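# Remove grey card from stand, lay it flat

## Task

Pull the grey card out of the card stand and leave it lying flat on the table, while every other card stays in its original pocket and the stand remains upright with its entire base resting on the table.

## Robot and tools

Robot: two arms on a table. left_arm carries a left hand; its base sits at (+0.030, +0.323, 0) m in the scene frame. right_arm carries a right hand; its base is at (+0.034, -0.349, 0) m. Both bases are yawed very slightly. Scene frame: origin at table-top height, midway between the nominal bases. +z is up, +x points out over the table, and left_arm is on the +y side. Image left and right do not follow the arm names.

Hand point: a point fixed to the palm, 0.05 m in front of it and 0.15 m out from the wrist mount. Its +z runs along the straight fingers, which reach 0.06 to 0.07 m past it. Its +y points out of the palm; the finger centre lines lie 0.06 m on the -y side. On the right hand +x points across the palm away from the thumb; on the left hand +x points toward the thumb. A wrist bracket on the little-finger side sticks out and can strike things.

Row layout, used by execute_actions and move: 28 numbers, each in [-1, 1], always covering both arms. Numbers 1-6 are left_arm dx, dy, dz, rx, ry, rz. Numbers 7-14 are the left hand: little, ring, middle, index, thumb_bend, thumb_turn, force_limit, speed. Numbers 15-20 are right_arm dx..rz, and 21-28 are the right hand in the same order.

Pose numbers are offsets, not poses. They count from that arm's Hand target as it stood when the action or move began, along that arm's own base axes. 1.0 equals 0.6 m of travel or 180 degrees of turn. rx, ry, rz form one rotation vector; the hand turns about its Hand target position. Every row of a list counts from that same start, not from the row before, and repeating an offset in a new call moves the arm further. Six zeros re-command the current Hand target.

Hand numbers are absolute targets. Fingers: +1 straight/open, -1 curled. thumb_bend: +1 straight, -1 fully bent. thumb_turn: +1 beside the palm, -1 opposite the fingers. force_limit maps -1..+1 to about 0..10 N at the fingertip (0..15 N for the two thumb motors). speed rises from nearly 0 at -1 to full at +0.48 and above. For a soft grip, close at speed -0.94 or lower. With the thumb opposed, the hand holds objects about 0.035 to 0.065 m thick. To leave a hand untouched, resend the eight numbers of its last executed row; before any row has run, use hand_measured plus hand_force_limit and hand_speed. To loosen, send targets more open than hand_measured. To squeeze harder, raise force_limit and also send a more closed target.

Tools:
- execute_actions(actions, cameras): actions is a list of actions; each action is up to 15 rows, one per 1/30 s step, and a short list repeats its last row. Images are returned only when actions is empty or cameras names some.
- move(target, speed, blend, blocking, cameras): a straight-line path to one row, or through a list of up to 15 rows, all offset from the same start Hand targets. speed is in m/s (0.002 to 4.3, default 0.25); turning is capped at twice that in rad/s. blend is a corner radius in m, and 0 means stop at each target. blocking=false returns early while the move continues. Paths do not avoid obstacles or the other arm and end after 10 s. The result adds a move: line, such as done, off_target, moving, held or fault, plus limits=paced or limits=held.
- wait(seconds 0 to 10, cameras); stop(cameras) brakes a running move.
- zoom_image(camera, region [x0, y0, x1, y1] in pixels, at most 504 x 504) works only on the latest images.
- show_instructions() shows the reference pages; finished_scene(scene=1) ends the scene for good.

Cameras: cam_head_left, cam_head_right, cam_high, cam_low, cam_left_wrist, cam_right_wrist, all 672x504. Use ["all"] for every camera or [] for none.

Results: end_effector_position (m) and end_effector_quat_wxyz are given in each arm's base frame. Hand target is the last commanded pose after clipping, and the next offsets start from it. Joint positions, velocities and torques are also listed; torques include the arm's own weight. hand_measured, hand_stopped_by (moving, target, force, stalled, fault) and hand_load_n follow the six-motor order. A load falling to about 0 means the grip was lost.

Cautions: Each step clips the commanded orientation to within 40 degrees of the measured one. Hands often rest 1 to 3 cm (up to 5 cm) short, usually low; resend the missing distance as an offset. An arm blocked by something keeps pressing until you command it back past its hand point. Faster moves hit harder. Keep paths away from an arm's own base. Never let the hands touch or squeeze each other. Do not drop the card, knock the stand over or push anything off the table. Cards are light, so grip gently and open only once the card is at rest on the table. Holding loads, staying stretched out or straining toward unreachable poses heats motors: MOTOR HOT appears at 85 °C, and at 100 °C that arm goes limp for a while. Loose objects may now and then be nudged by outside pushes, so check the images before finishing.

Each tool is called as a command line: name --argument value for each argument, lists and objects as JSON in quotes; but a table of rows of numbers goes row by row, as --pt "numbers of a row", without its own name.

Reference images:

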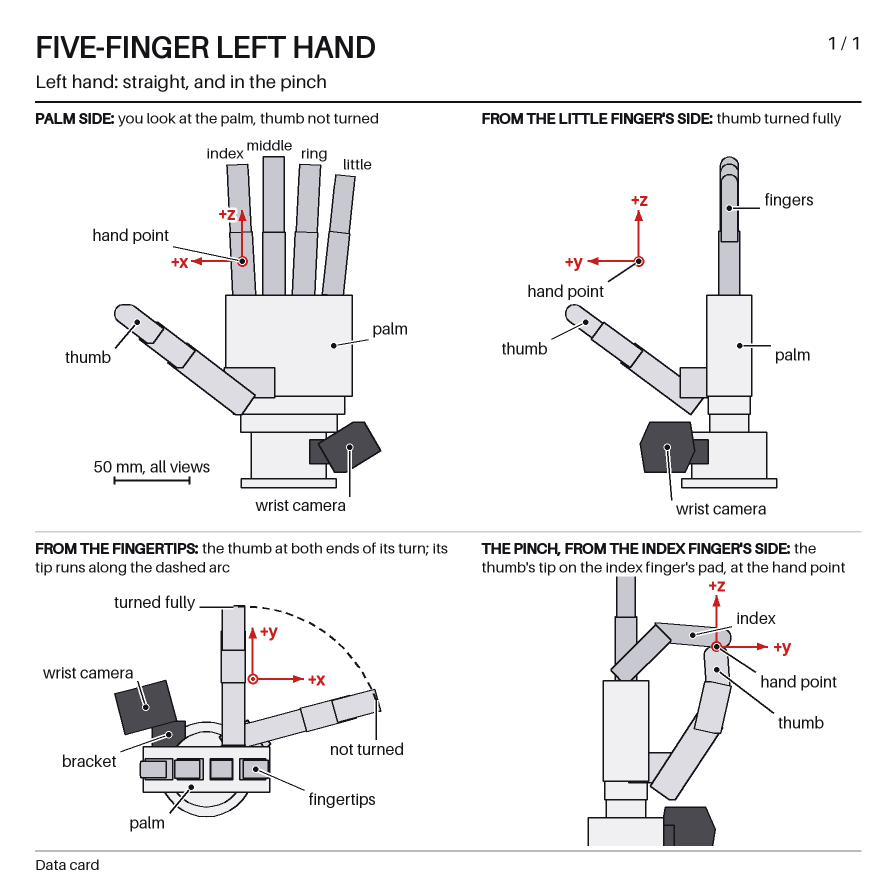

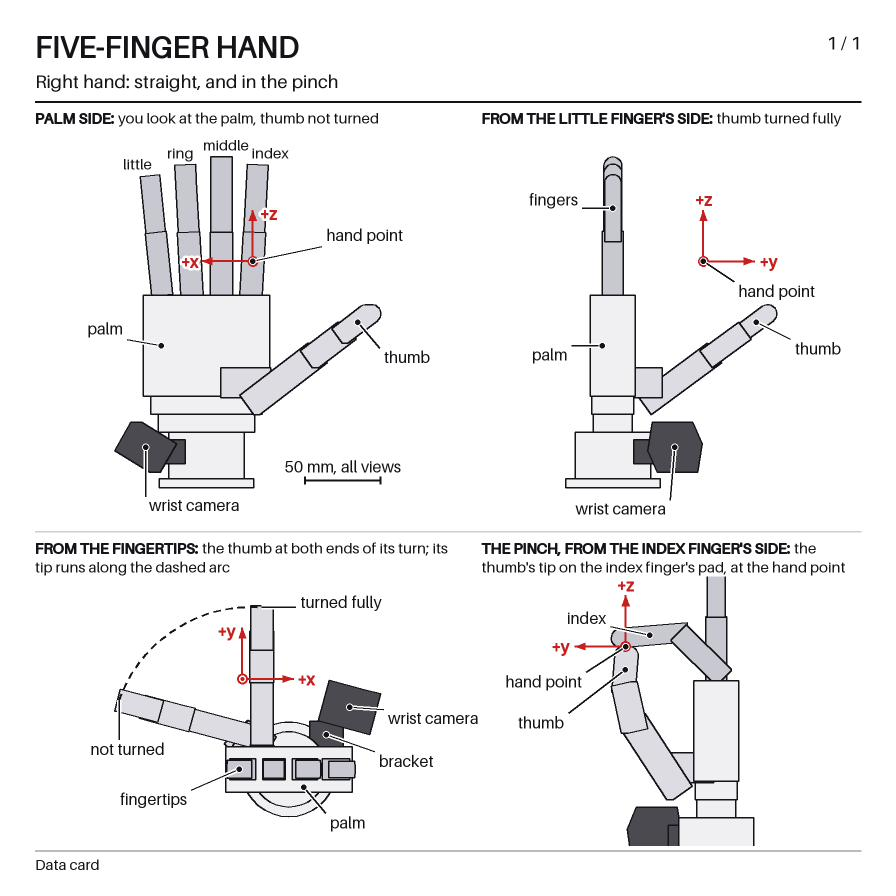

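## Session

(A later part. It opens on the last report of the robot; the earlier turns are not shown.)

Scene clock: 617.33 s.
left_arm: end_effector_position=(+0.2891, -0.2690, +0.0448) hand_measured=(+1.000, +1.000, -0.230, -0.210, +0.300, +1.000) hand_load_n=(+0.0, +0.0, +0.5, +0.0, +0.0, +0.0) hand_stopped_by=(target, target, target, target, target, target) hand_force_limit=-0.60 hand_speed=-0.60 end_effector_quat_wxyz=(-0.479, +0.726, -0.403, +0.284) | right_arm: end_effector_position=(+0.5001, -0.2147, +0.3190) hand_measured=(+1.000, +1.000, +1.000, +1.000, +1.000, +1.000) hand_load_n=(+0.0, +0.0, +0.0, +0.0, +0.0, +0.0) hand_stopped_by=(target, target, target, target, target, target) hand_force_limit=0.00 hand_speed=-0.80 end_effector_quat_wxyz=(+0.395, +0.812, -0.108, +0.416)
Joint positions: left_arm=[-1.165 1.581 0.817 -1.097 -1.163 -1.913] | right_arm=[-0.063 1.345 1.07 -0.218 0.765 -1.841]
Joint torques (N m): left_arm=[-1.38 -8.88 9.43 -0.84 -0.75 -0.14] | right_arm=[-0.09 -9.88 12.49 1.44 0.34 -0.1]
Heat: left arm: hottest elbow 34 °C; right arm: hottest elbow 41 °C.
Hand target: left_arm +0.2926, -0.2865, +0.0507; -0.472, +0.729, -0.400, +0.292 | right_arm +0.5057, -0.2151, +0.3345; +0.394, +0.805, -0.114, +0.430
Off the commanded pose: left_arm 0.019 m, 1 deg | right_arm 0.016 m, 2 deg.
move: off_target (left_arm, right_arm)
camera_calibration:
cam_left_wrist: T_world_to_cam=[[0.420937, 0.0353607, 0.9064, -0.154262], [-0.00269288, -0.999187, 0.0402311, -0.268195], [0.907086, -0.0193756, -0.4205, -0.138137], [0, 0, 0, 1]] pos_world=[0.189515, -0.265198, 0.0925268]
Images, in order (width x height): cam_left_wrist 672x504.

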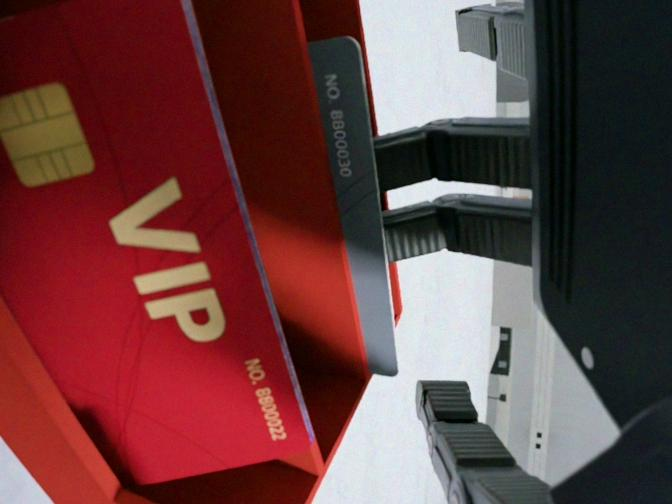

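move --target '[-0.006, -0.0033, 0.0017, 0, 0, 0, 1, 1, -0.23, -0.21, 0.3, 1, -0.6, -0.6, 0,0,0,0,0,0,1,1,1,1,1,1,0,-0.8]' --speed 0.03 --cameras '["cam_left_wrist"]'

Scene clock: 619.63 s.
left_arm: end_effector_position=(+0.2856, -0.2708, +0.0458) hand_measured=(+1.000, +1.000, -0.230, -0.210, +0.300, +1.000) hand_load_n=(+0.0, +0.0, +0.0, +0.0, +0.0, +0.0) hand_stopped_by=(target, target, target, target, target, target) hand_force_limit=-0.60 hand_speed=-0.60 end_effector_quat_wxyz=(-0.479, +0.726, -0.404, +0.284) | right_arm: end_effector_position=(+0.5001, -0.2147, +0.3190) hand_measured=(+1.000, +1.000, +1.000, +1.000, +1.000, +1.000) hand_load_n=(+0.0, +0.0, +0.0, +0.0, +0.0, +0.0) hand_stopped_by=(target, target, target, target, target, target) hand_force_limit=0.00 hand_speed=-0.80 end_effector_quat_wxyz=(+0.395, +0.812, -0.108, +0.416)
Joint positions: left_arm=[-1.176 1.585 0.824 -1.125 -1.159 -1.94] | right_arm=[-0.063 1.345 1.07 -0.218 0.765 -1.841]
Joint torques (N m): left_arm=[-1.44 -8.88 9.42 -0.9 -0.74 -0.13] | right_arm=[-0.15 -9.99 12.48 1.37 0.34 -0.09]
Heat: left arm: hottest elbow 34 °C; right arm: hottest elbow 41 °C.
Hand target: left_arm +0.2890, -0.2884, +0.0517; -0.472, +0.729, -0.400, +0.292 | right_arm +0.5057, -0.2151, +0.3345; +0.394, +0.805, -0.114, +0.430
Off the commanded pose: left_arm 0.019 m, 1 deg | right_arm 0.016 m, 2 deg.
move: off_target (left_arm, right_arm)
camera_calibration:
cam_left_wrist: T_world_to_cam=[[0.421134, 0.0351281, 0.906318, -0.153722], [-0.00260098, -0.999199, 0.0399367, -0.270034], [0.906995, -0.019176, -0.420705, -0.134487], [0, 0, 0, 1]] pos_world=[0.186014, -0.266997, 0.0935258]
Images, in order (width x height): cam_left_wrist 672x504.

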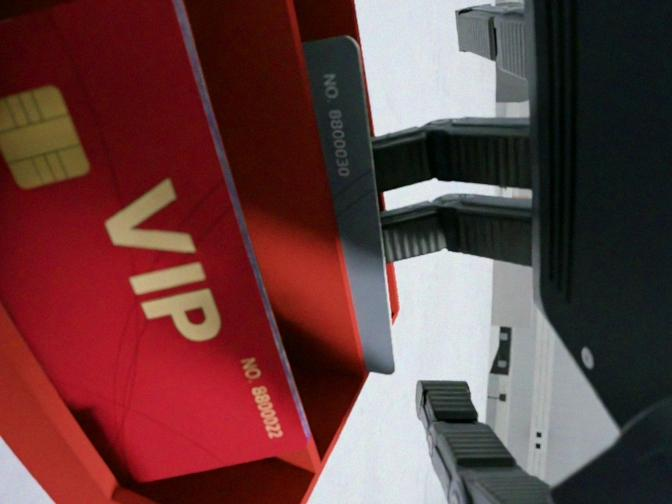

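move --target '[-0.0033, 0, 0.0117, 0, 0, 0, 1, 1, -0.23, -0.21, 0.3, 1, -0.6, -0.6, 0,0,0,0,0,0,1,1,1,1,1,1,0,-0.8]' --speed 0.03 --cameras '["cam_left_wrist"]'

Scene clock: 620.90 s.
left_arm: end_effector_position=(+0.2837, -0.2701, +0.0483) hand_measured=(+1.000, +1.000, -0.230, -0.210, +0.300, +1.000) hand_load_n=(+0.0, +0.0, +0.5, +0.0, +0.0, +0.0) hand_stopped_by=(target, target, target, target, target, target) hand_force_limit=-0.60 hand_speed=-0.60 end_effector_quat_wxyz=(-0.482, +0.724, -0.406, +0.280) | right_arm: end_effector_position=(+0.5001, -0.2147, +0.3190) hand_measured=(+1.000, +1.000, +1.000, +1.000, +1.000, +1.000) hand_load_n=(+0.0, +0.0, +0.0, +0.0, +0.0, +0.0) hand_stopped_by=(target, target, target, target, target, target) hand_force_limit=0.00 hand_speed=-0.80 end_effector_quat_wxyz=(+0.395, +0.812, -0.108, +0.416)
Joint positions: left_arm=[-1.181 1.585 0.831 -1.156 -1.158 -1.952] | right_arm=[-0.063 1.345 1.07 -0.218 0.765 -1.841]
Joint torques (N m): left_arm=[-1.44 -9.93 9.39 -0.94 -0.73 -0.13] | right_arm=[0.15 -9.99 12.45 1.4 0.33 -0.09]
Heat: left arm: hottest elbow 34 °C; right arm: hottest elbow 41 °C.
Hand target: left_arm +0.2871, -0.2883, +0.0588; -0.472, +0.729, -0.400, +0.292 | right_arm +0.5057, -0.2151, +0.3345; +0.394, +0.805, -0.114, +0.430
Off the commanded pose: left_arm 0.021 m, 2 deg | right_arm 0.016 m, 2 deg.
move: off_target (left_arm, right_arm)
camera_calibration:
cam_left_wrist: T_world_to_cam=[[0.424875, 0.0251473, 0.904903, -0.158922], [-0.00188777, -0.999587, 0.028665, -0.269273], [0.90525, -0.0138873, -0.424652, -0.129566], [0, 0, 0, 1]] pos_world=[0.184303, -0.266965, 0.0965069]
Images, in order (width x height): cam_left_wrist 672x504.

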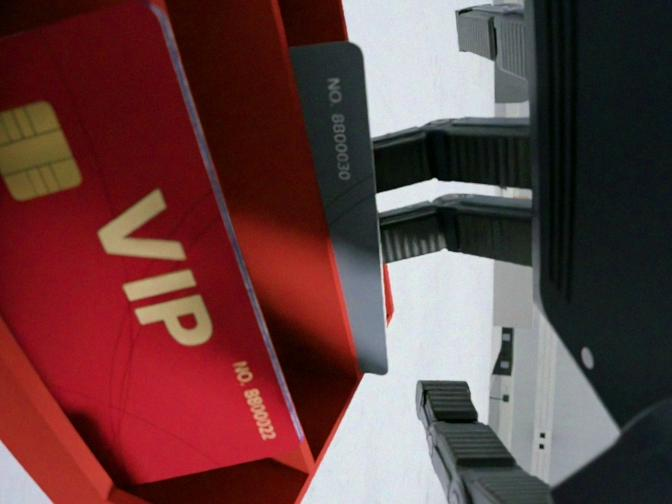

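execute_actions --actions '[[[0,0,0,0,0,0, 1, 1, -0.23, -0.27, 0.3, 1, -0.85, -0.94, 0,0,0,0,0,0,1,1,1,1,1,1,0,-0.8]]]' --cameras '["cam_left_wrist"]'

Scene clock: 622.03 s.
left_arm: end_effector_position=(+0.2837, -0.2701, +0.0484) hand_measured=(+1.000, +1.000, -0.230, -0.270, +0.300, +1.000) hand_load_n=(+0.0, +0.0, +0.5, +0.0, +0.0, +0.0) hand_stopped_by=(target, target, target, target, target, target) hand_force_limit=-0.85 hand_speed=-0.94 end_effector_quat_wxyz=(-0.482, +0.724, -0.406, +0.280) | right_arm: end_effector_position=(+0.5001, -0.2147, +0.3190) hand_measured=(+1.000, +1.000, +1.000, +1.000, +1.000, +1.000) hand_load_n=(+0.0, +0.0, +0.0, +0.0, +0.0, +0.0) hand_stopped_by=(target, target, target, target, target, target) hand_force_limit=0.00 hand_speed=-0.80 end_effector_quat_wxyz=(+0.395, +0.812, -0.108, +0.416)
Joint positions: left_arm=[-1.181 1.585 0.831 -1.156 -1.158 -1.954] | right_arm=[-0.063 1.345 1.07 -0.218 0.765 -1.841]
Joint torques (N m): left_arm=[-1.49 -9.88 9.4 -0.94 -0.73 -0.13] | right_arm=[0.03 -9.93 12.46 1.36 0.35 -0.09]
Heat: left arm: hottest elbow 34 °C; right arm: hottest elbow 42 °C.
Hand target: left_arm +0.2871, -0.2883, +0.0588; -0.472, +0.729, -0.400, +0.292 | right_arm +0.5057, -0.2151, +0.3345; +0.394, +0.805, -0.114, +0.430
Off the commanded pose: left_arm 0.021 m, 2 deg | right_arm 0.016 m, 2 deg.
camera_calibration:
cam_left_wrist: T_world_to_cam=[[0.424502, 0.0257727, 0.90506, -0.158703], [-0.00145282, -0.999574, 0.0291456, -0.269396], [0.905426, -0.0136872, -0.424283, -0.129581], [0, 0, 0, 1]] pos_world=[0.184304, -0.266964, 0.0965087]
Images, in order (width x height): cam_left_wrist 672x504.

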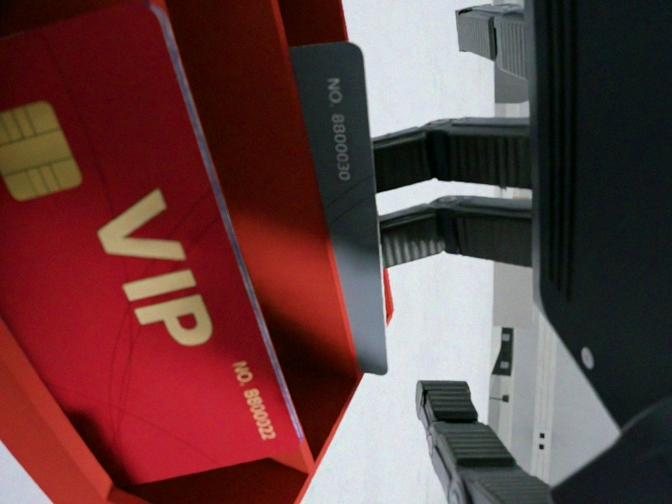

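execute_actions --actions '[[[0,0,0,0,0,0, 1, 1, -0.23, -0.31, 0.3, 1, -0.85, -0.94, 0,0,0,0,0,0,1,1,1,1,1,1,0,-0.8]]]' --cameras '["cam_left_wrist"]'

Scene clock: 623.13 s.
left_arm: end_effector_position=(+0.2836, -0.2701, +0.0484) hand_measured=(+1.000, +1.000, -0.230, -0.310, +0.300, +1.000) hand_load_n=(+0.0, +0.0, +0.0, +0.5, +0.0, +0.0) hand_stopped_by=(target, target, target, target, target, target) hand_force_limit=-0.85 hand_speed=-0.94 end_effector_quat_wxyz=(-0.482, +0.724, -0.406, +0.280) | right_arm: end_effector_position=(+0.5001, -0.2147, +0.3190) hand_measured=(+1.000, +1.000, +1.000, +1.000, +1.000, +1.000) hand_load_n=(+0.0, +0.0, +0.0, +0.0, +0.0, +0.0) hand_stopped_by=(target, target, target, target, target, target) hand_force_limit=0.00 hand_speed=-0.80 end_effector_quat_wxyz=(+0.395, +0.812, -0.108, +0.416)
Joint positions: left_arm=[-1.181 1.585 0.831 -1.156 -1.158 -1.954] | right_arm=[-0.063 1.345 1.07 -0.218 0.765 -1.841]
Joint torques (N m): left_arm=[-1.44 -9.88 9.4 -0.92 -0.74 -0.13] | right_arm=[-0.21 -9.99 12.51 1.42 0.34 -0.1]
Heat: left arm: hottest elbow 34 °C; right arm: hottest elbow 42 °C.
Hand target: left_arm +0.2870, -0.2883, +0.0588; -0.472, +0.729, -0.400, +0.292 | right_arm +0.5057, -0.2151, +0.3345; +0.394, +0.805, -0.114, +0.430
Off the commanded pose: left_arm 0.021 m, 2 deg | right_arm 0.016 m, 2 deg.
camera_calibration:
cam_left_wrist: T_world_to_cam=[[0.42459, 0.0253307, 0.905031, -0.158792], [-0.001819, -0.999583, 0.0288304, -0.269301], [0.905384, -0.0138874, -0.424367, -0.129528], [0, 0, 0, 1]] pos_world=[0.184204, -0.266965, 0.0965083]
Images, in order (width x height): cam_left_wrist 672x504.

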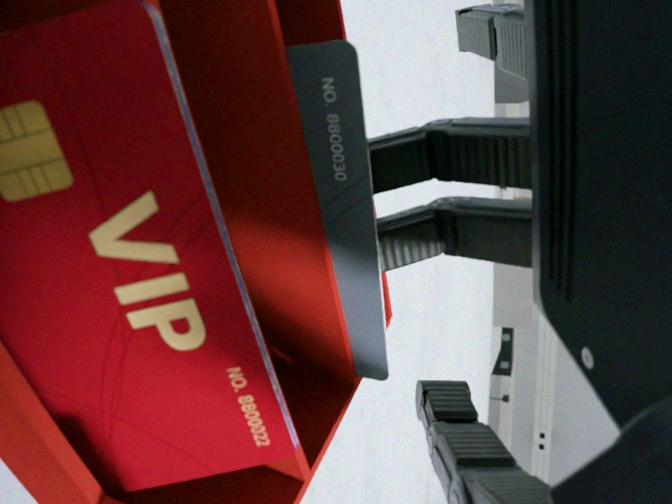

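move --target '[-0.002, 0, 0.0067, 0, 0, 0, 1, 1, -0.23, -0.31, 0.3, 1, -0.85, -0.94, 0,0,0,0,0,0,1,1,1,1,1,1,0,-0.8]' --speed 0.03 --cameras '["cam_left_wrist"]'

Scene clock: 624.93 s.
left_arm: end_effector_position=(+0.2823, -0.2696, +0.0497) hand_measured=(+1.000, +1.000, -0.230, -0.310, +0.300, +1.000) hand_load_n=(+0.0, +0.0, +0.0, +0.5, +0.0, +0.0) hand_stopped_by=(target, target, target, target, target, target) hand_force_limit=-0.85 hand_speed=-0.94 end_effector_quat_wxyz=(-0.484, +0.723, -0.408, +0.277) | right_arm: end_effector_position=(+0.5001, -0.2147, +0.3190) hand_measured=(+1.000, +1.000, +1.000, +1.000, +1.000, +1.000) hand_load_n=(+0.0, +0.0, +0.0, +0.0, +0.0, +0.0) hand_stopped_by=(target, target, target, target, target, target) hand_force_limit=0.00 hand_speed=-0.80 end_effector_quat_wxyz=(+0.395, +0.812, -0.108, +0.416)
Joint positions: left_arm=[-1.184 1.585 0.835 -1.174 -1.157 -1.96] | right_arm=[-0.063 1.345 1.07 -0.218 0.765 -1.841]
Joint torques (N m): left_arm=[-1.44 -10.46 9.37 -0.95 -0.73 -0.14] | right_arm=[-0.15 -9.88 12.48 1.35 0.34 -0.11]
Heat: left arm: hottest elbow 34 °C; right arm: hottest elbow 42 °C.
Hand target: left_arm +0.2858, -0.2883, +0.0627; -0.472, +0.729, -0.400, +0.292 | right_arm +0.5057, -0.2151, +0.3345; +0.394, +0.805, -0.114, +0.430
Off the commanded pose: left_arm 0.023 m, 2 deg | right_arm 0.016 m, 2 deg.
move: off_target (left_arm, right_arm)
camera_calibration:
cam_left_wrist: T_world_to_cam=[[0.427667, 0.0185263, 0.903746, -0.162104], [-0.00174507, -0.999771, 0.0213205, -0.268459], [0.903935, -0.0106952, -0.427537, -0.126378], [0, 0, 0, 1]] pos_world=[0.183095, -0.266746, 0.098193]
Images, in order (width x height): cam_left_wrist 672x504.

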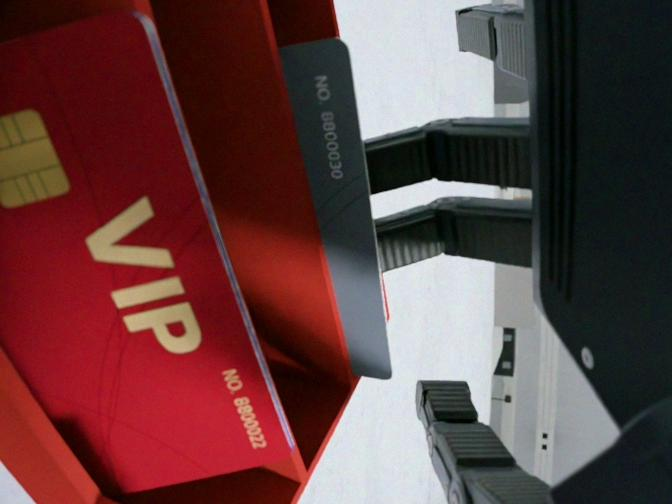

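move --target '[-0.001, 0, 0.0067, 0, 0, 0, 1, 1, -0.23, -0.31, 0.3, 1, -0.85, -0.94, 0,0,0,0,0,0,1,1,1,1,1,1,0,-0.8]' --speed 0.03 --cameras '["cam_left_wrist"]'

Scene clock: 626.17 s.
left_arm: end_effector_position=(+0.2816, -0.2692, +0.0511) hand_measured=(+1.000, +1.000, -0.230, -0.310, +0.300, +1.000) hand_load_n=(+0.0, +0.0, +0.0, +0.0, +0.0, +0.0) hand_stopped_by=(target, target, target, target, target, target) hand_force_limit=-0.85 hand_speed=-0.94 end_effector_quat_wxyz=(-0.486, +0.722, -0.409, +0.275) | right_arm: end_effector_position=(+0.5001, -0.2147, +0.3190) hand_measured=(+1.000, +1.000, +1.000, +1.000, +1.000, +1.000) hand_load_n=(+0.0, +0.0, +0.0, +0.0, +0.0, +0.0) hand_stopped_by=(target, target, target, target, target, target) hand_force_limit=0.00 hand_speed=-0.80 end_effector_quat_wxyz=(+0.395, +0.812, -0.108, +0.416)
Joint positions: left_arm=[-1.185 1.585 0.839 -1.189 -1.157 -1.964] | right_arm=[-0.063 1.345 1.07 -0.218 0.765 -1.841]
Joint torques (N m): left_arm=[-1.44 -10.99 9.4 -0.96 -0.73 -0.12] | right_arm=[-0.09 -9.99 12.49 1.36 0.32 -0.09]
Heat: left arm: hottest elbow 34 °C; right arm: hottest elbow 42 °C.
Hand target: left_arm +0.2852, -0.2884, +0.0668; -0.472, +0.729, -0.400, +0.292 | right_arm +0.5057, -0.2151, +0.3345; +0.394, +0.805, -0.114, +0.430
Off the commanded pose: left_arm 0.025 m, 3 deg | right_arm 0.016 m, 2 deg.
move: off_target (left_arm, right_arm)
camera_calibration:
cam_left_wrist: T_world_to_cam=[[0.429914, 0.0125097, 0.902783, -0.16529], [-0.00166565, -0.999891, 0.0146486, -0.267858], [0.902868, -0.00780135, -0.429847, -0.12391], [0, 0, 0, 1]] pos_world=[0.182489, -0.266728, 0.099882]
Images, in order (width x height): cam_left_wrist 672x504.

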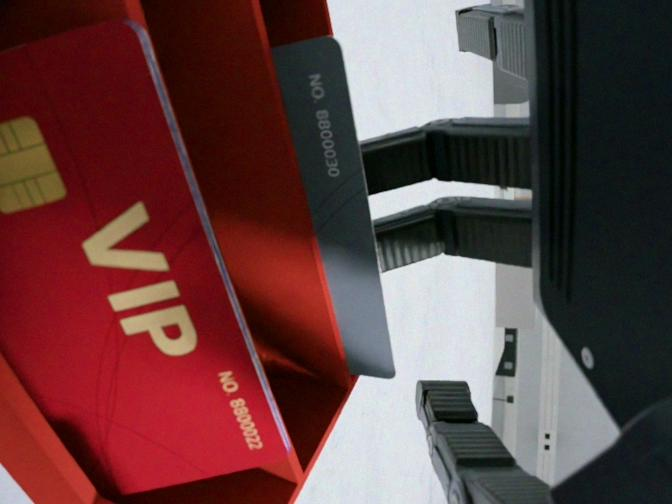

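move --target '[-0.001, 0, 0.0067, 0, 0, 0, 1, 1, -0.23, -0.31, 0.3, 1, -0.85, -0.94, 0,0,0,0,0,0,1,1,1,1,1,1,0,-0.8]' --speed 0.03 --cameras '["cam_left_wrist"]'

Scene clock: 627.87 s.
left_arm: end_effector_position=(+0.2810, -0.2692, +0.0549) hand_measured=(+1.000, +1.000, -0.230, -0.310, +0.300, +1.000) hand_load_n=(-0.5, +0.0, +0.0, +0.5, +0.0, -0.5) hand_stopped_by=(target, target, target, target, target, target) hand_force_limit=-0.85 hand_speed=-0.94 end_effector_quat_wxyz=(-0.486, +0.721, -0.409, +0.275) | right_arm: end_effector_position=(+0.5001, -0.2147, +0.3190) hand_measured=(+1.000, +1.000, +1.000, +1.000, +1.000, +1.000) hand_load_n=(+0.0, +0.0, +0.0, -0.5, +0.0, +0.0) hand_stopped_by=(target, target, target, target, target, target) hand_force_limit=0.00 hand_speed=-0.80 end_effector_quat_wxyz=(+0.395, +0.812, -0.108, +0.416)
Joint positions: left_arm=[-1.187 1.578 0.843 -1.204 -1.156 -1.967] | right_arm=[-0.063 1.345 1.07 -0.218 0.765 -1.841]
Joint torques (N m): left_arm=[-1.44 -10.99 9.48 -0.99 -0.73 -0.15] | right_arm=[0.09 -10.05 12.51 1.42 0.35 -0.1]
Heat: left arm: hottest elbow 34 °C; right arm: hottest elbow 42 °C.
Hand target: left_arm +0.2846, -0.2884, +0.0708; -0.472, +0.729, -0.400, +0.292 | right_arm +0.5057, -0.2151, +0.3345; +0.394, +0.805, -0.114, +0.430
Off the commanded pose: left_arm 0.025 m, 3 deg | right_arm 0.016 m, 2 deg.
move: off_target (left_arm, right_arm)
camera_calibration:
cam_left_wrist: T_world_to_cam=[[0.430035, 0.0118347, 0.902735, -0.168702], [-0.00177413, -0.999901, 0.0139536, -0.267824], [0.902811, -0.00760211, -0.429971, -0.121749], [0, 0, 0, 1]] pos_world=[0.181988, -0.266727, 0.103681]
Images, in order (width x height): cam_left_wrist 672x504.

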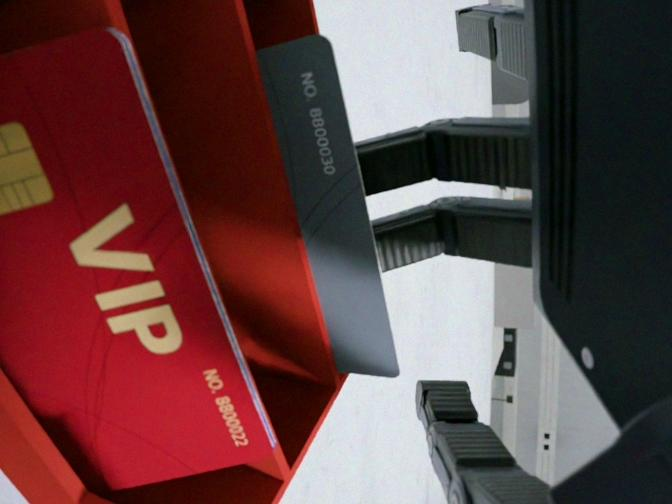

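execute_actions --actions '[[[0,0,0,0,0,0, 1, 1, -0.29, -0.31, 0.3, 1, -0.87, -0.94, 0,0,0,0,0,0,1,1,1,1,1,1,0,-0.8]]]' --cameras '["cam_left_wrist"]'

Scene clock: 628.80 s.
left_arm: end_effector_position=(+0.2811, -0.2692, +0.0549) hand_measured=(+1.000, +1.000, -0.290, -0.310, +0.300, +1.000) hand_load_n=(+0.0, +0.0, +0.0, +0.0, +0.0, +0.0) hand_stopped_by=(target, target, target, target, target, target) hand_force_limit=-0.87 hand_speed=-0.94 end_effector_quat_wxyz=(-0.486, +0.722, -0.409, +0.275) | right_arm: end_effector_position=(+0.5001, -0.2147, +0.3190) hand_measured=(+1.000, +1.000, +1.000, +1.000, +1.000, +1.000) hand_load_n=(+0.0, +0.0, -0.5, +0.0, +0.0, +0.0) hand_stopped_by=(target, target, target, target, target, target) hand_force_limit=0.00 hand_speed=-0.80 end_effector_quat_wxyz=(+0.395, +0.812, -0.108, +0.416)
Joint positions: left_arm=[-1.187 1.578 0.843 -1.204 -1.156 -1.968] | right_arm=[-0.063 1.345 1.07 -0.218 0.765 -1.841]
Joint torques (N m): left_arm=[-1.44 -10.99 9.5 -0.98 -0.73 -0.13] | right_arm=[-0.15 -10.05 12.48 1.39 0.33 -0.1]
Heat: left arm: hottest elbow 34 °C; right arm: hottest elbow 42 °C.
Hand target: left_arm +0.2847, -0.2884, +0.0708; -0.472, +0.729, -0.400, +0.292 | right_arm +0.5057, -0.2151, +0.3345; +0.394, +0.805, -0.114, +0.430
Off the commanded pose: left_arm 0.025 m, 3 deg | right_arm 0.016 m, 2 deg.
camera_calibration:
cam_left_wrist: T_world_to_cam=[[0.42971, 0.012596, 0.902879, -0.168456], [-0.00145121, -0.999892, 0.0146401, -0.267952], [0.902966, -0.00760127, -0.429645, -0.121811], [0, 0, 0, 1]] pos_world=[0.181989, -0.266727, 0.103683]
Images, in order (width x height): cam_left_wrist 672x504.

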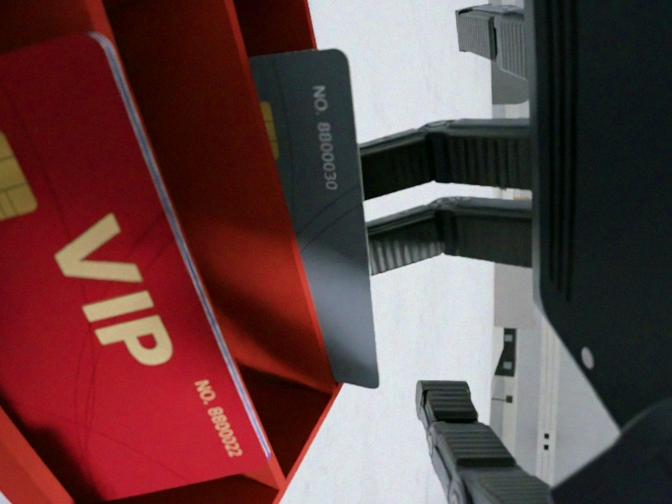

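move --target '[-0.007, 0.015, -0.0114, 0, 0, 0, 1, 1, -0.29, -0.31, 0.3, 1, -0.87, -0.94, 0,0,0,0,0,0,1,1,1,1,1,1,0,-0.8]' --speed 0.03 --cameras '[]'

move --target '[-0.007, 0.015, -0.0114, 0, 0, 0, 1, 1, -0.29, -0.31, 0.3, 1, -0.87, -0.94, 0,0,0,0,0,0,1,1,1,1,1,1,0,-0.8]' --speed 0.03 --cameras '["cam_left_wrist"]'

Scene clock: 631.13 s.
left_arm: end_effector_position=(+0.2810, -0.2703, +0.0571) hand_measured=(+1.000, +1.000, -0.290, -0.310, +0.300, +1.000) hand_load_n=(+0.0, +0.0, +0.0, +0.0, +0.5, +0.0) hand_stopped_by=(target, target, target, target, target, target) hand_force_limit=-0.87 hand_speed=-0.94 end_effector_quat_wxyz=(-0.484, +0.723, -0.407, +0.278) | right_arm: end_effector_position=(+0.5001, -0.2147, +0.3190) hand_measured=(+1.000, +1.000, +1.000, +1.000, +1.000, +1.000) hand_load_n=(+0.0, +0.0, +0.0, +0.0, +0.0, +0.0) hand_stopped_by=(target, target, target, target, target, target) hand_force_limit=0.00 hand_speed=-0.80 end_effector_quat_wxyz=(+0.395, +0.812, -0.108, +0.416)
Joint positions: left_arm=[-1.188 1.571 0.843 -1.204 -1.156 -1.972] | right_arm=[-0.063 1.345 1.07 -0.218 0.765 -1.841]
Joint torques (N m): left_arm=[-1.44 -10.93 6.69 -0.05 -0.72 -0.14] | right_arm=[0.03 -9.93 12.44 1.42 0.35 -0.09]
Heat: left arm: hottest elbow 34 °C; right arm: hottest elbow 42 °C.
Hand target: left_arm +0.2805, -0.2794, +0.0640; -0.472, +0.729, -0.400, +0.292 | right_arm +0.5057, -0.2151, +0.3345; +0.394, +0.805, -0.114, +0.430
Off the commanded pose: left_arm 0.011 m, 2 deg | right_arm 0.016 m, 2 deg.
move: off_target (left_arm, right_arm)
No camera images: "cameras" was empty.

Scene clock: 632.03 s.
left_arm: end_effector_position=(+0.2787, -0.2673, +0.0541) hand_measured=(+1.000, +1.000, -0.290, -0.310, +0.300, +1.000) hand_load_n=(+0.0, +0.0, +0.0, +0.0, +0.0, -0.5) hand_stopped_by=(target, target, target, target, target, target) hand_force_limit=-0.87 hand_speed=-0.94 end_effector_quat_wxyz=(-0.480, +0.726, -0.404, +0.282) | right_arm: end_effector_position=(+0.5001, -0.2147, +0.3190) hand_measured=(+1.000, +1.000, +1.000, +1.000, +1.000, +1.000) hand_load_n=(+0.0, +0.0, +0.0, +0.0, -0.5, +0.0) hand_stopped_by=(target, target, target, target, target, target) hand_force_limit=0.00 hand_speed=-0.80 end_effector_quat_wxyz=(+0.395, +0.812, -0.108, +0.416)
Joint positions: left_arm=[-1.191 1.564 0.824 -1.185 -1.155 -1.978] | right_arm=[-0.063 1.345 1.07 -0.218 0.765 -1.841]
Joint torques (N m): left_arm=[-1.38 -10.7 5.37 0.01 -0.74 -0.14] | right_arm=[0.09 -10.11 12.45 1.4 0.34 -0.09]
Heat: left arm: hottest elbow 34 °C; right arm: hottest elbow 42 °C.
Hand target: left_arm +0.2762, -0.2703, +0.0571; -0.472, +0.729, -0.400, +0.292 | right_arm +0.5057, -0.2151, +0.3345; +0.394, +0.805, -0.114, +0.430
Off the commanded pose: left_arm 0.005 m, 2 deg | right_arm 0.016 m, 2 deg.
move: off_target (right_arm)
camera_calibration:
cam_left_wrist: T_world_to_cam=[[0.421669, 0.0324066, 0.90617, -0.15947], [-0.00127912, -0.999339, 0.0363337, -0.267085], [0.906749, -0.0164799, -0.421349, -0.123861], [0, 0, 0, 1]] pos_world=[0.179212, -0.263782, 0.102023]
Images, in order (width x height): cam_left_wrist 672x504.

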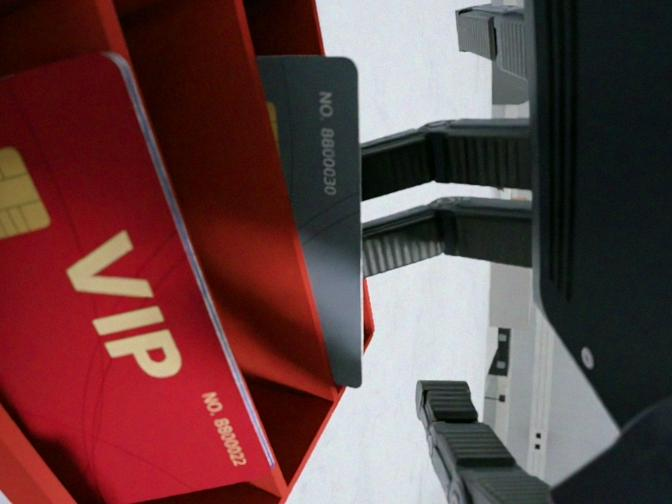

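move --target '[0, 0, -0.02, 0, 0, 0, 1, 1, -0.29, -0.31, 0.3, 1, -0.87, -0.94, 0,0,0,0,0,0,1,1,1,1,1,1,0,-0.8]' --speed 0.04 --cameras '["cam_left_wrist"]'

Scene clock: 633.37 s.
left_arm: end_effector_position=(+0.2794, -0.2690, +0.0505) hand_measured=(+1.000, +1.000, -0.290, -0.310, +0.300, +1.000) hand_load_n=(+0.0, +0.0, +0.5, +0.0, +0.0, +0.0) hand_stopped_by=(target, target, target, target, target, target) hand_force_limit=-0.87 hand_speed=-0.94 end_effector_quat_wxyz=(-0.474, +0.730, -0.398, +0.291) | right_arm: end_effector_position=(+0.5001, -0.2147, +0.3190) hand_measured=(+1.000, +1.000, +1.000, +1.000, +1.000, +1.000) hand_load_n=(+0.0, +0.0, +0.0, +0.0, +0.0, +0.0) hand_stopped_by=(target, target, target, target, target, target) hand_force_limit=0.00 hand_speed=-0.80 end_effector_quat_wxyz=(+0.395, +0.812, -0.108, +0.416)
Joint positions: left_arm=[-1.191 1.564 0.812 -1.148 -1.155 -1.979] | right_arm=[-0.063 1.345 1.07 -0.218 0.765 -1.841]
Joint torques (N m): left_arm=[-1.38 -8.94 5.34 0.1 -0.75 -0.12] | right_arm=[-0.03 -10.05 12.48 1.4 0.35 -0.1]
Heat: left arm: hottest elbow 34 °C; right arm: hottest elbow 42 °C.
Hand target: left_arm +0.2763, -0.2703, +0.0451; -0.472, +0.729, -0.400, +0.292 | right_arm +0.5057, -0.2151, +0.3345; +0.394, +0.805, -0.114, +0.430
Off the commanded pose: left_arm 0.006 m, 0 deg | right_arm 0.016 m, 2 deg.
move: off_target (right_arm)
camera_calibration:
cam_left_wrist: T_world_to_cam=[[0.4129, 0.0543497, 0.909153, -0.148154], [-0.0014707, -0.998177, 0.0603395, -0.269465], [0.910775, -0.0262513, -0.412067, -0.130285], [0, 0, 0, 1]] pos_world=[0.179437, -0.264342, 0.0972678]
Images, in order (width x height): cam_left_wrist 672x504.

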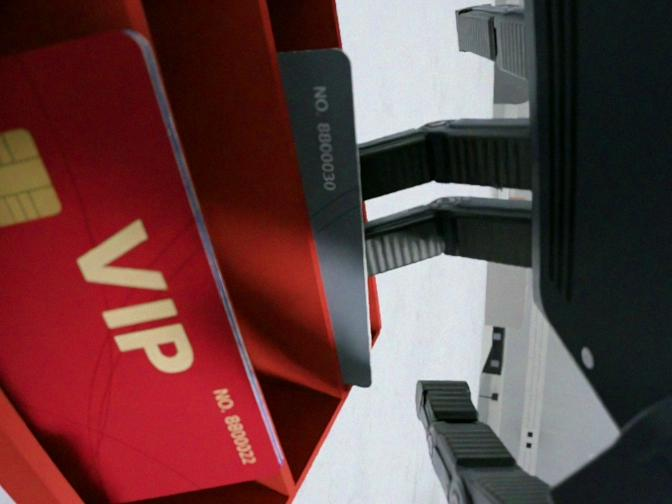

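move --target '[0, 0, -0.0167, 0, 0, 0, 1, 1, -0.29, -0.31, 0.3, 1, -0.87, -0.94, 0,0,0,0,0,0,1,1,1,1,1,1,0,-0.8]' --speed 0.04 --cameras '["cam_left_wrist"]'

Scene clock: 634.30 s.
left_arm: end_effector_position=(+0.2795, -0.2693, +0.0424) hand_measured=(+1.000, +1.000, -0.290, -0.310, +0.300, +1.000) hand_load_n=(+0.0, +0.0, +0.5, +0.0, -0.5, +0.0) hand_stopped_by=(target, target, target, target, target, target) hand_force_limit=-0.87 hand_speed=-0.94 end_effector_quat_wxyz=(-0.473, +0.730, -0.397, +0.292) | right_arm: end_effector_position=(+0.5001, -0.2147, +0.3190) hand_measured=(+1.000, +1.000, +1.000, +1.000, +1.000, +1.000) hand_load_n=(+0.0, +0.0, +0.0, +0.0, +0.0, +0.5) hand_stopped_by=(target, target, target, target, target, target) hand_force_limit=0.00 hand_speed=-0.80 end_effector_quat_wxyz=(+0.395, +0.812, -0.108, +0.416)
Joint positions: left_arm=[-1.191 1.58 0.803 -1.12 -1.155 -1.979] | right_arm=[-0.063 1.345 1.07 -0.218 0.765 -1.841]
Joint torques (N m): left_arm=[-1.38 -8.7 5.12 0.25 -0.75 -0.12] | right_arm=[-0.03 -9.88 12.45 1.4 0.35 -0.1]
Heat: left arm: hottest elbow 34 °C; right arm: hottest elbow 42 °C.
Hand target: left_arm +0.2763, -0.2703, +0.0352; -0.472, +0.729, -0.400, +0.292 | right_arm +0.5057, -0.2151, +0.3345; +0.394, +0.805, -0.114, +0.430
Off the commanded pose: left_arm 0.008 m, 0 deg | right_arm 0.016 m, 2 deg.
move: off_target (right_arm)
camera_calibration:
cam_left_wrist: T_world_to_cam=[[0.411698, 0.0562238, 0.909584, -0.140022], [-0.00205449, -0.998035, 0.0626211, -0.269239], [0.911318, -0.0276497, -0.410774, -0.134253], [0, 0, 0, 1]] pos_world=[0.17944, -0.26455, 0.0890742]
Images, in order (width x height): cam_left_wrist 672x504.

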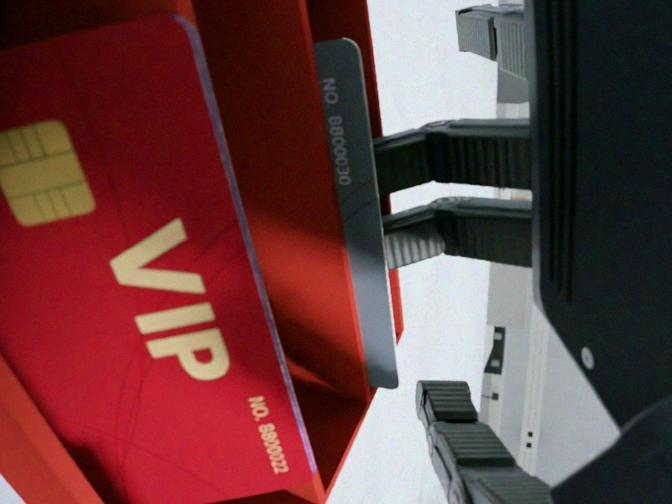

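move --target '[0.0415, 0.021, 0.0, 0, 0, 0, 1, 1, -0.19, -0.25, 0.3, 1, -0.6, -0.6, 0,0,0,0,0,0,1,1,1,1,1,1,0,-0.8]' --speed 0.06 --cameras '["cam_left_wrist"]'

Scene clock: 636.43 s.
left_arm: end_effector_position=(+0.3005, -0.2624, +0.0353) hand_measured=(+1.000, +1.000, -0.190, -0.250, +0.300, +1.000) hand_load_n=(+0.0, +0.0, +1.0, +0.5, +0.0, +0.0) hand_stopped_by=(target, target, target, target, target, target) hand_force_limit=-0.60 hand_speed=-0.60 end_effector_quat_wxyz=(-0.473, +0.728, -0.400, +0.295) | right_arm: end_effector_position=(+0.5001, -0.2147, +0.3190) hand_measured=(+1.000, +1.000, +1.000, +1.000, +1.000, +1.000) hand_load_n=(+0.0, +0.0, +0.0, +0.0, +0.0, +0.0) hand_stopped_by=(target, target, target, target, target, target) hand_force_limit=0.00 hand_speed=-0.80 end_effector_quat_wxyz=(+0.395, +0.812, -0.108, +0.416)
Joint positions: left_arm=[-1.128 1.566 0.768 -0.936 -1.176 -1.802] | right_arm=[-0.063 1.345 1.07 -0.218 0.765 -1.841]
Joint torques (N m): left_arm=[0.03 -10.34 5.03 0.38 -0.74 0.06] | right_arm=[0.03 -9.88 12.42 1.37 0.35 -0.09]
Heat: left arm: hottest elbow 34 °C; right arm: hottest elbow 42 °C.
Hand target: left_arm +0.3012, -0.2579, +0.0352; -0.472, +0.729, -0.400, +0.292 | right_arm +0.5057, -0.2151, +0.3345; +0.394, +0.805, -0.114, +0.430
Off the commanded pose: left_arm 0.005 m, 0 deg | right_arm 0.016 m, 2 deg.
move: off_target (right_arm)
camera_calibration:
cam_left_wrist: T_world_to_cam=[[0.409454, 0.0510607, 0.910901, -0.143331], [-0.0113681, -0.99807, 0.061057, -0.259003], [0.91226, -0.0353552, -0.408083, -0.158512], [0, 0, 0, 1]] pos_world=[0.200347, -0.256789, 0.081688]
Images, in order (width x height): cam_left_wrist 672x504.

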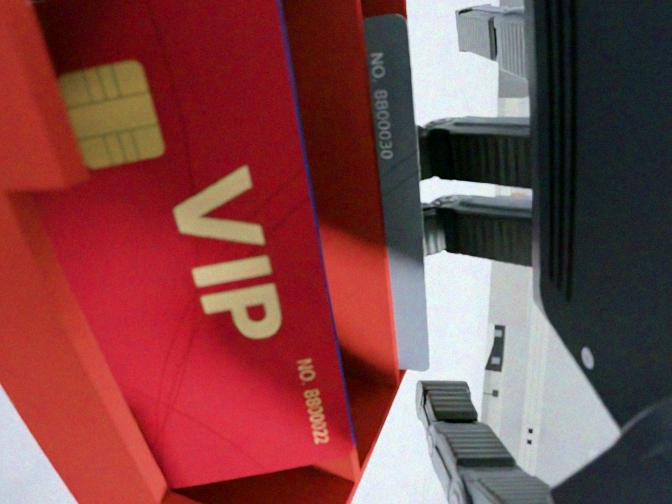

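move --target '[0.0, -0.01, 0.0152, 0, 0, 0, 1, 1, -0.19, -0.25, 0.3, 1, -0.6, -0.6, 0,0,0,0,0,0,1,1,1,1,1,1,0,-0.8]' --speed 0.03 --cameras '[]'

move --target '[0.0, -0.015, 0.0114, 0, 0, 0, 1, 1, -0.19, -0.25, 0.3, 1, -0.6, -0.6, 0,0,0,0,0,0,1,1,1,1,1,1,0,-0.8]' --speed 0.03 --cameras '["cam_left_wrist"]'

Scene clock: 638.10 s.
left_arm: end_effector_position=(+0.2983, -0.2583, +0.0353) hand_measured=(+1.000, +1.000, -0.190, -0.250, +0.300, +1.000) hand_load_n=(+0.0, -0.5, +1.0, +0.0, +0.0, +0.0) hand_stopped_by=(target, target, target, target, target, target) hand_force_limit=-0.60 hand_speed=-0.60 end_effector_quat_wxyz=(-0.478, +0.725, -0.406, +0.286) | right_arm: end_effector_position=(+0.5001, -0.2147, +0.3190) hand_measured=(+1.000, +1.000, +1.000, +1.000, +1.000, +1.000) hand_load_n=(+0.0, +0.0, +0.0, +0.0, +0.0, +0.0) hand_stopped_by=(target, target, target, target, target, target) hand_force_limit=0.00 hand_speed=-0.80 end_effector_quat_wxyz=(+0.395, +0.812, -0.108, +0.416)
Joint positions: left_arm=[-1.128 1.565 0.768 -0.96 -1.175 -1.801] | right_arm=[-0.063 1.345 1.07 -0.218 0.765 -1.841]
Joint torques (N m): left_arm=[-0.56 -10.7 7.23 -0.7 -0.74 -0.08] | right_arm=[-0.09 -10.11 12.51 1.4 0.35 -0.09]
Heat: left arm: hottest elbow 34 °C; right arm: hottest elbow 42 °C.
Hand target: left_arm +0.3011, -0.2638, +0.0442; -0.472, +0.729, -0.400, +0.292 | right_arm +0.5057, -0.2151, +0.3345; +0.394, +0.805, -0.114, +0.430
Off the commanded pose: left_arm 0.011 m, 1 deg | right_arm 0.016 m, 2 deg.
move: off_target (left_arm, right_arm)
No camera images: "cameras" was empty.

Scene clock: 639.20 s.
left_arm: end_effector_position=(+0.2960, -0.2540, +0.0377) hand_measured=(+1.000, +1.000, -0.190, -0.250, +0.300, +1.000) hand_load_n=(+0.0, +0.0, +0.0, +0.0, +0.0, +0.0) hand_stopped_by=(target, target, target, target, target, target) hand_force_limit=-0.60 hand_speed=-0.60 end_effector_quat_wxyz=(-0.484, +0.723, -0.409, +0.276) | right_arm: end_effector_position=(+0.5001, -0.2147, +0.3190) hand_measured=(+1.000, +1.000, +1.000, +1.000, +1.000, +1.000) hand_load_n=(+0.0, +0.0, +0.0, +0.0, +0.0, +0.0) hand_stopped_by=(target, target, target, target, target, target) hand_force_limit=0.00 hand_speed=-0.80 end_effector_quat_wxyz=(+0.395, +0.812, -0.108, +0.416)
Joint positions: left_arm=[-1.128 1.565 0.777 -1.011 -1.171 -1.822] | right_arm=[-0.063 1.345 1.07 -0.218 0.765 -1.841]
Joint torques (N m): left_arm=[-1.32 -10.17 9.29 -0.68 -0.77 -0.12] | right_arm=[-0.21 -9.99 12.48 1.39 0.35 -0.1]
Heat: left arm: hottest elbow 34 °C; right arm: hottest elbow 42 °C.
Hand target: left_arm +0.3011, -0.2728, +0.0510; -0.472, +0.729, -0.400, +0.292 | right_arm +0.5057, -0.2151, +0.3345; +0.394, +0.805, -0.114, +0.430
Off the commanded pose: left_arm 0.024 m, 3 deg | right_arm 0.016 m, 2 deg.
move: off_target (left_arm, right_arm)
camera_calibration:
cam_left_wrist: T_world_to_cam=[[0.429581, 0.0176788, 0.902855, -0.158222], [-0.00269703, -0.999779, 0.0208599, -0.252367], [0.903024, -0.011396, -0.429438, -0.143519], [0, 0, 0, 1]] pos_world=[0.19689, -0.251149, 0.0864834]
Images, in order (width x height): cam_left_wrist 672x504.

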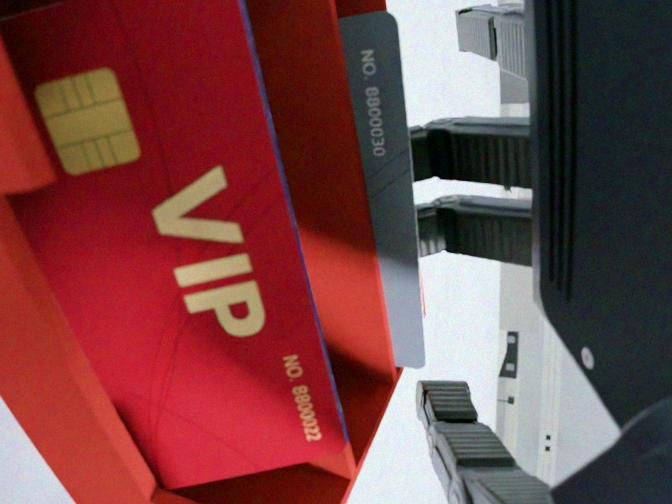

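move --target '[-0.005, -0.0025, 0.01, 0, 0, 0, 1, 1, -0.19, -0.25, 0.3, 1, -0.6, -0.6, 0,0,0,0,0,0,1,1,1,1,1,1,0,-0.8]' --speed 0.03 --cameras '["cam_left_wrist"]'

Scene clock: 641.00 s.
left_arm: end_effector_position=(+0.2932, -0.2547, +0.0414) hand_measured=(+1.000, +1.000, -0.190, -0.250, +0.300, +1.000) hand_load_n=(+0.0, +0.0, +0.5, +0.0, +0.0, +0.0) hand_stopped_by=(target, target, target, target, target, target) hand_force_limit=-0.60 hand_speed=-0.60 end_effector_quat_wxyz=(-0.486, +0.722, -0.410, +0.274) | right_arm: end_effector_position=(+0.5001, -0.2147, +0.3190) hand_measured=(+1.000, +1.000, +1.000, +1.000, +1.000, +1.000) hand_load_n=(+0.0, +0.0, +0.0, +0.0, +0.0, +0.0) hand_stopped_by=(target, target, target, target, target, target) hand_force_limit=0.00 hand_speed=-0.80 end_effector_quat_wxyz=(+0.395, +0.812, -0.108, +0.416)
Joint positions: left_arm=[-1.137 1.563 0.787 -1.05 -1.17 -1.846] | right_arm=[-0.063 1.345 1.07 -0.218 0.765 -1.841]
Joint torques (N m): left_arm=[-1.38 -10.58 9.36 -0.8 -0.76 -0.13] | right_arm=[-0.26 -10.05 12.49 1.4 0.34 -0.1]
Heat: left arm: hottest elbow 34 °C; right arm: hottest elbow 42 °C.
Hand target: left_arm +0.2981, -0.2742, +0.0570; -0.472, +0.729, -0.400, +0.292 | right_arm +0.5057, -0.2151, +0.3345; +0.394, +0.805, -0.114, +0.430
Off the commanded pose: left_arm 0.026 m, 3 deg | right_arm 0.016 m, 2 deg.
move: off_target (left_arm, right_arm)
camera_calibration:
cam_left_wrist: T_world_to_cam=[[0.43161, 0.0129577, 0.901967, -0.162102], [-0.00162473, -0.999884, 0.0151419, -0.253153], [0.902059, -0.00800085, -0.431539, -0.138273], [0, 0, 0, 1]] pos_world=[0.194284, -0.252129, 0.0903733]
Images, in order (width x height): cam_left_wrist 672x504.

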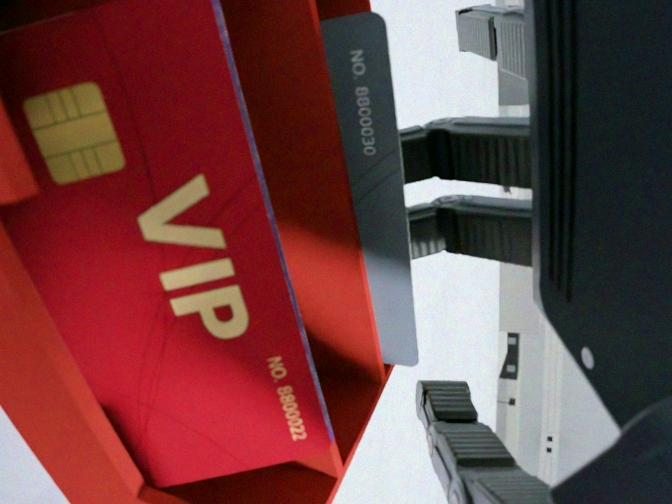

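move --target '[-0.005, -0.0025, 0.01, 0, 0, 0, 1, 1, -0.19, -0.25, 0.3, 1, -0.6, -0.6, 0,0,0,0,0,0,1,1,1,1,1,1,0,-0.8]' --speed 0.03 --cameras '["cam_left_wrist"]'

Scene clock: 642.43 s.
left_arm: end_effector_position=(+0.2905, -0.2562, +0.0473) hand_measured=(+1.000, +1.000, -0.190, -0.250, +0.300, +1.000) hand_load_n=(+0.0, +0.0, +0.5, +0.0, +0.0, +0.0) hand_stopped_by=(target, target, target, target, target, target) hand_force_limit=-0.60 hand_speed=-0.60 end_effector_quat_wxyz=(-0.486, +0.722, -0.409, +0.274) | right_arm: end_effector_position=(+0.5001, -0.2147, +0.3190) hand_measured=(+1.000, +1.000, +1.000, +1.000, +1.000, +1.000) hand_load_n=(+0.0, +0.0, +0.0, +0.0, +0.0, +0.0) hand_stopped_by=(target, target, target, target, target, target) hand_force_limit=0.00 hand_speed=-0.80 end_effector_quat_wxyz=(+0.395, +0.812, -0.108, +0.416)
Joint positions: left_arm=[-1.146 1.556 0.797 -1.09 -1.167 -1.869] | right_arm=[-0.063 1.345 1.07 -0.218 0.765 -1.841]
Joint torques (N m): left_arm=[-1.38 -10.52 9.48 -0.84 -0.75 -0.14] | right_arm=[0.03 -9.93 12.48 1.44 0.34 -0.1]
Heat: left arm: hottest elbow 34 °C; right arm: hottest elbow 42 °C.
Hand target: left_arm +0.2951, -0.2756, +0.0630; -0.472, +0.729, -0.400, +0.292 | right_arm +0.5057, -0.2151, +0.3345; +0.394, +0.805, -0.114, +0.430
Off the commanded pose: left_arm 0.025 m, 3 deg | right_arm 0.016 m, 2 deg.
move: off_target (left_arm, right_arm)
camera_calibration:
cam_left_wrist: T_world_to_cam=[[0.431525, 0.0127735, 0.902011, -0.166229], [-0.00134504, -0.99989, 0.0148031, -0.254867], [0.9021, -0.00760114, -0.43146, -0.133128], [0, 0, 0, 1]] pos_world=[0.191484, -0.253727, 0.0962738]
Images, in order (width x height): cam_left_wrist 672x504.

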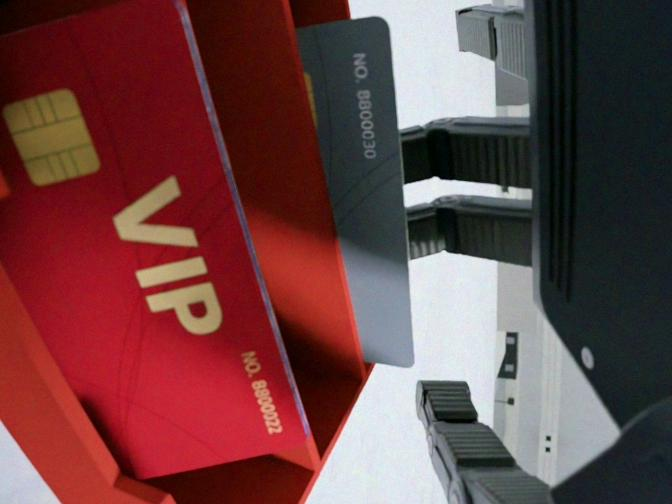

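move --target '[-0.0035, -0.001, 0.01, 0, 0, 0, 1, 1, -0.19, -0.25, 0.3, 1, -0.6, -0.6, 0,0,0,0,0,0,1,1,1,1,1,1,0,-0.8]' --speed 0.03 --cameras '["cam_left_wrist"]'

Scene clock: 643.87 s.
left_arm: end_effector_position=(+0.2887, -0.2570, +0.0531) hand_measured=(+1.000, +1.000, -0.190, -0.250, +0.300, +1.000) hand_load_n=(+0.0, -0.5, +0.0, +0.0, +0.0, -0.5) hand_stopped_by=(target, target, target, target, target, target) hand_force_limit=-0.60 hand_speed=-0.60 end_effector_quat_wxyz=(-0.486, +0.722, -0.409, +0.274) | right_arm: end_effector_position=(+0.5001, -0.2147, +0.3190) hand_measured=(+1.000, +1.000, +1.000, +1.000, +1.000, +1.000) hand_load_n=(+0.0, +0.0, +0.0, +0.0, +0.0, +0.0) hand_stopped_by=(target, target, target, target, target, target) hand_force_limit=0.00 hand_speed=-0.80 end_effector_quat_wxyz=(+0.395, +0.812, -0.108, +0.416)
Joint positions: left_arm=[-1.152 1.546 0.805 -1.121 -1.166 -1.884] | right_arm=[-0.063 1.345 1.07 -0.218 0.765 -1.841]
Joint torques (N m): left_arm=[-1.44 -10.52 9.61 -0.83 -0.75 -0.12] | right_arm=[0.03 -10.05 12.42 1.44 0.35 -0.1]
Heat: left arm: hottest elbow 34 °C; right arm: hottest elbow 42 °C.
Hand target: left_arm +0.2931, -0.2763, +0.0691; -0.472, +0.729, -0.400, +0.292 | right_arm +0.5057, -0.2151, +0.3345; +0.394, +0.805, -0.114, +0.430
Off the commanded pose: left_arm 0.025 m, 3 deg | right_arm 0.016 m, 2 deg.
move: off_target (left_arm, right_arm)
camera_calibration:
cam_left_wrist: T_world_to_cam=[[0.430921, 0.0127746, 0.902299, -0.170592], [-0.00144471, -0.999889, 0.0148462, -0.255741], [0.902389, -0.00770111, -0.430854, -0.12915], [0, 0, 0, 1]] pos_world=[0.189686, -0.254528, 0.102077]
Images, in order (width x height): cam_left_wrist 672x504.

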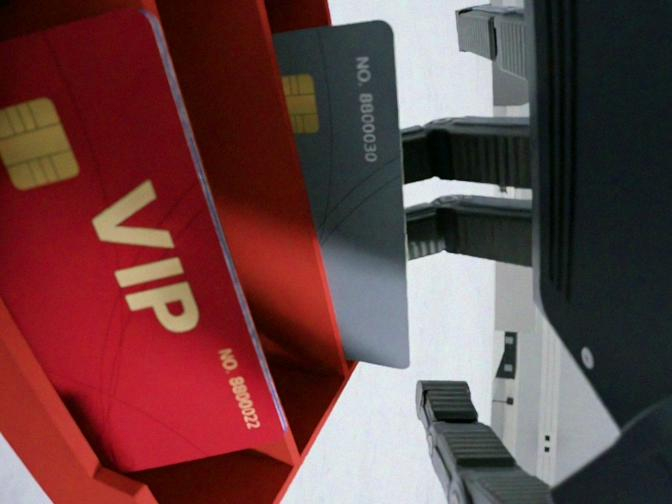

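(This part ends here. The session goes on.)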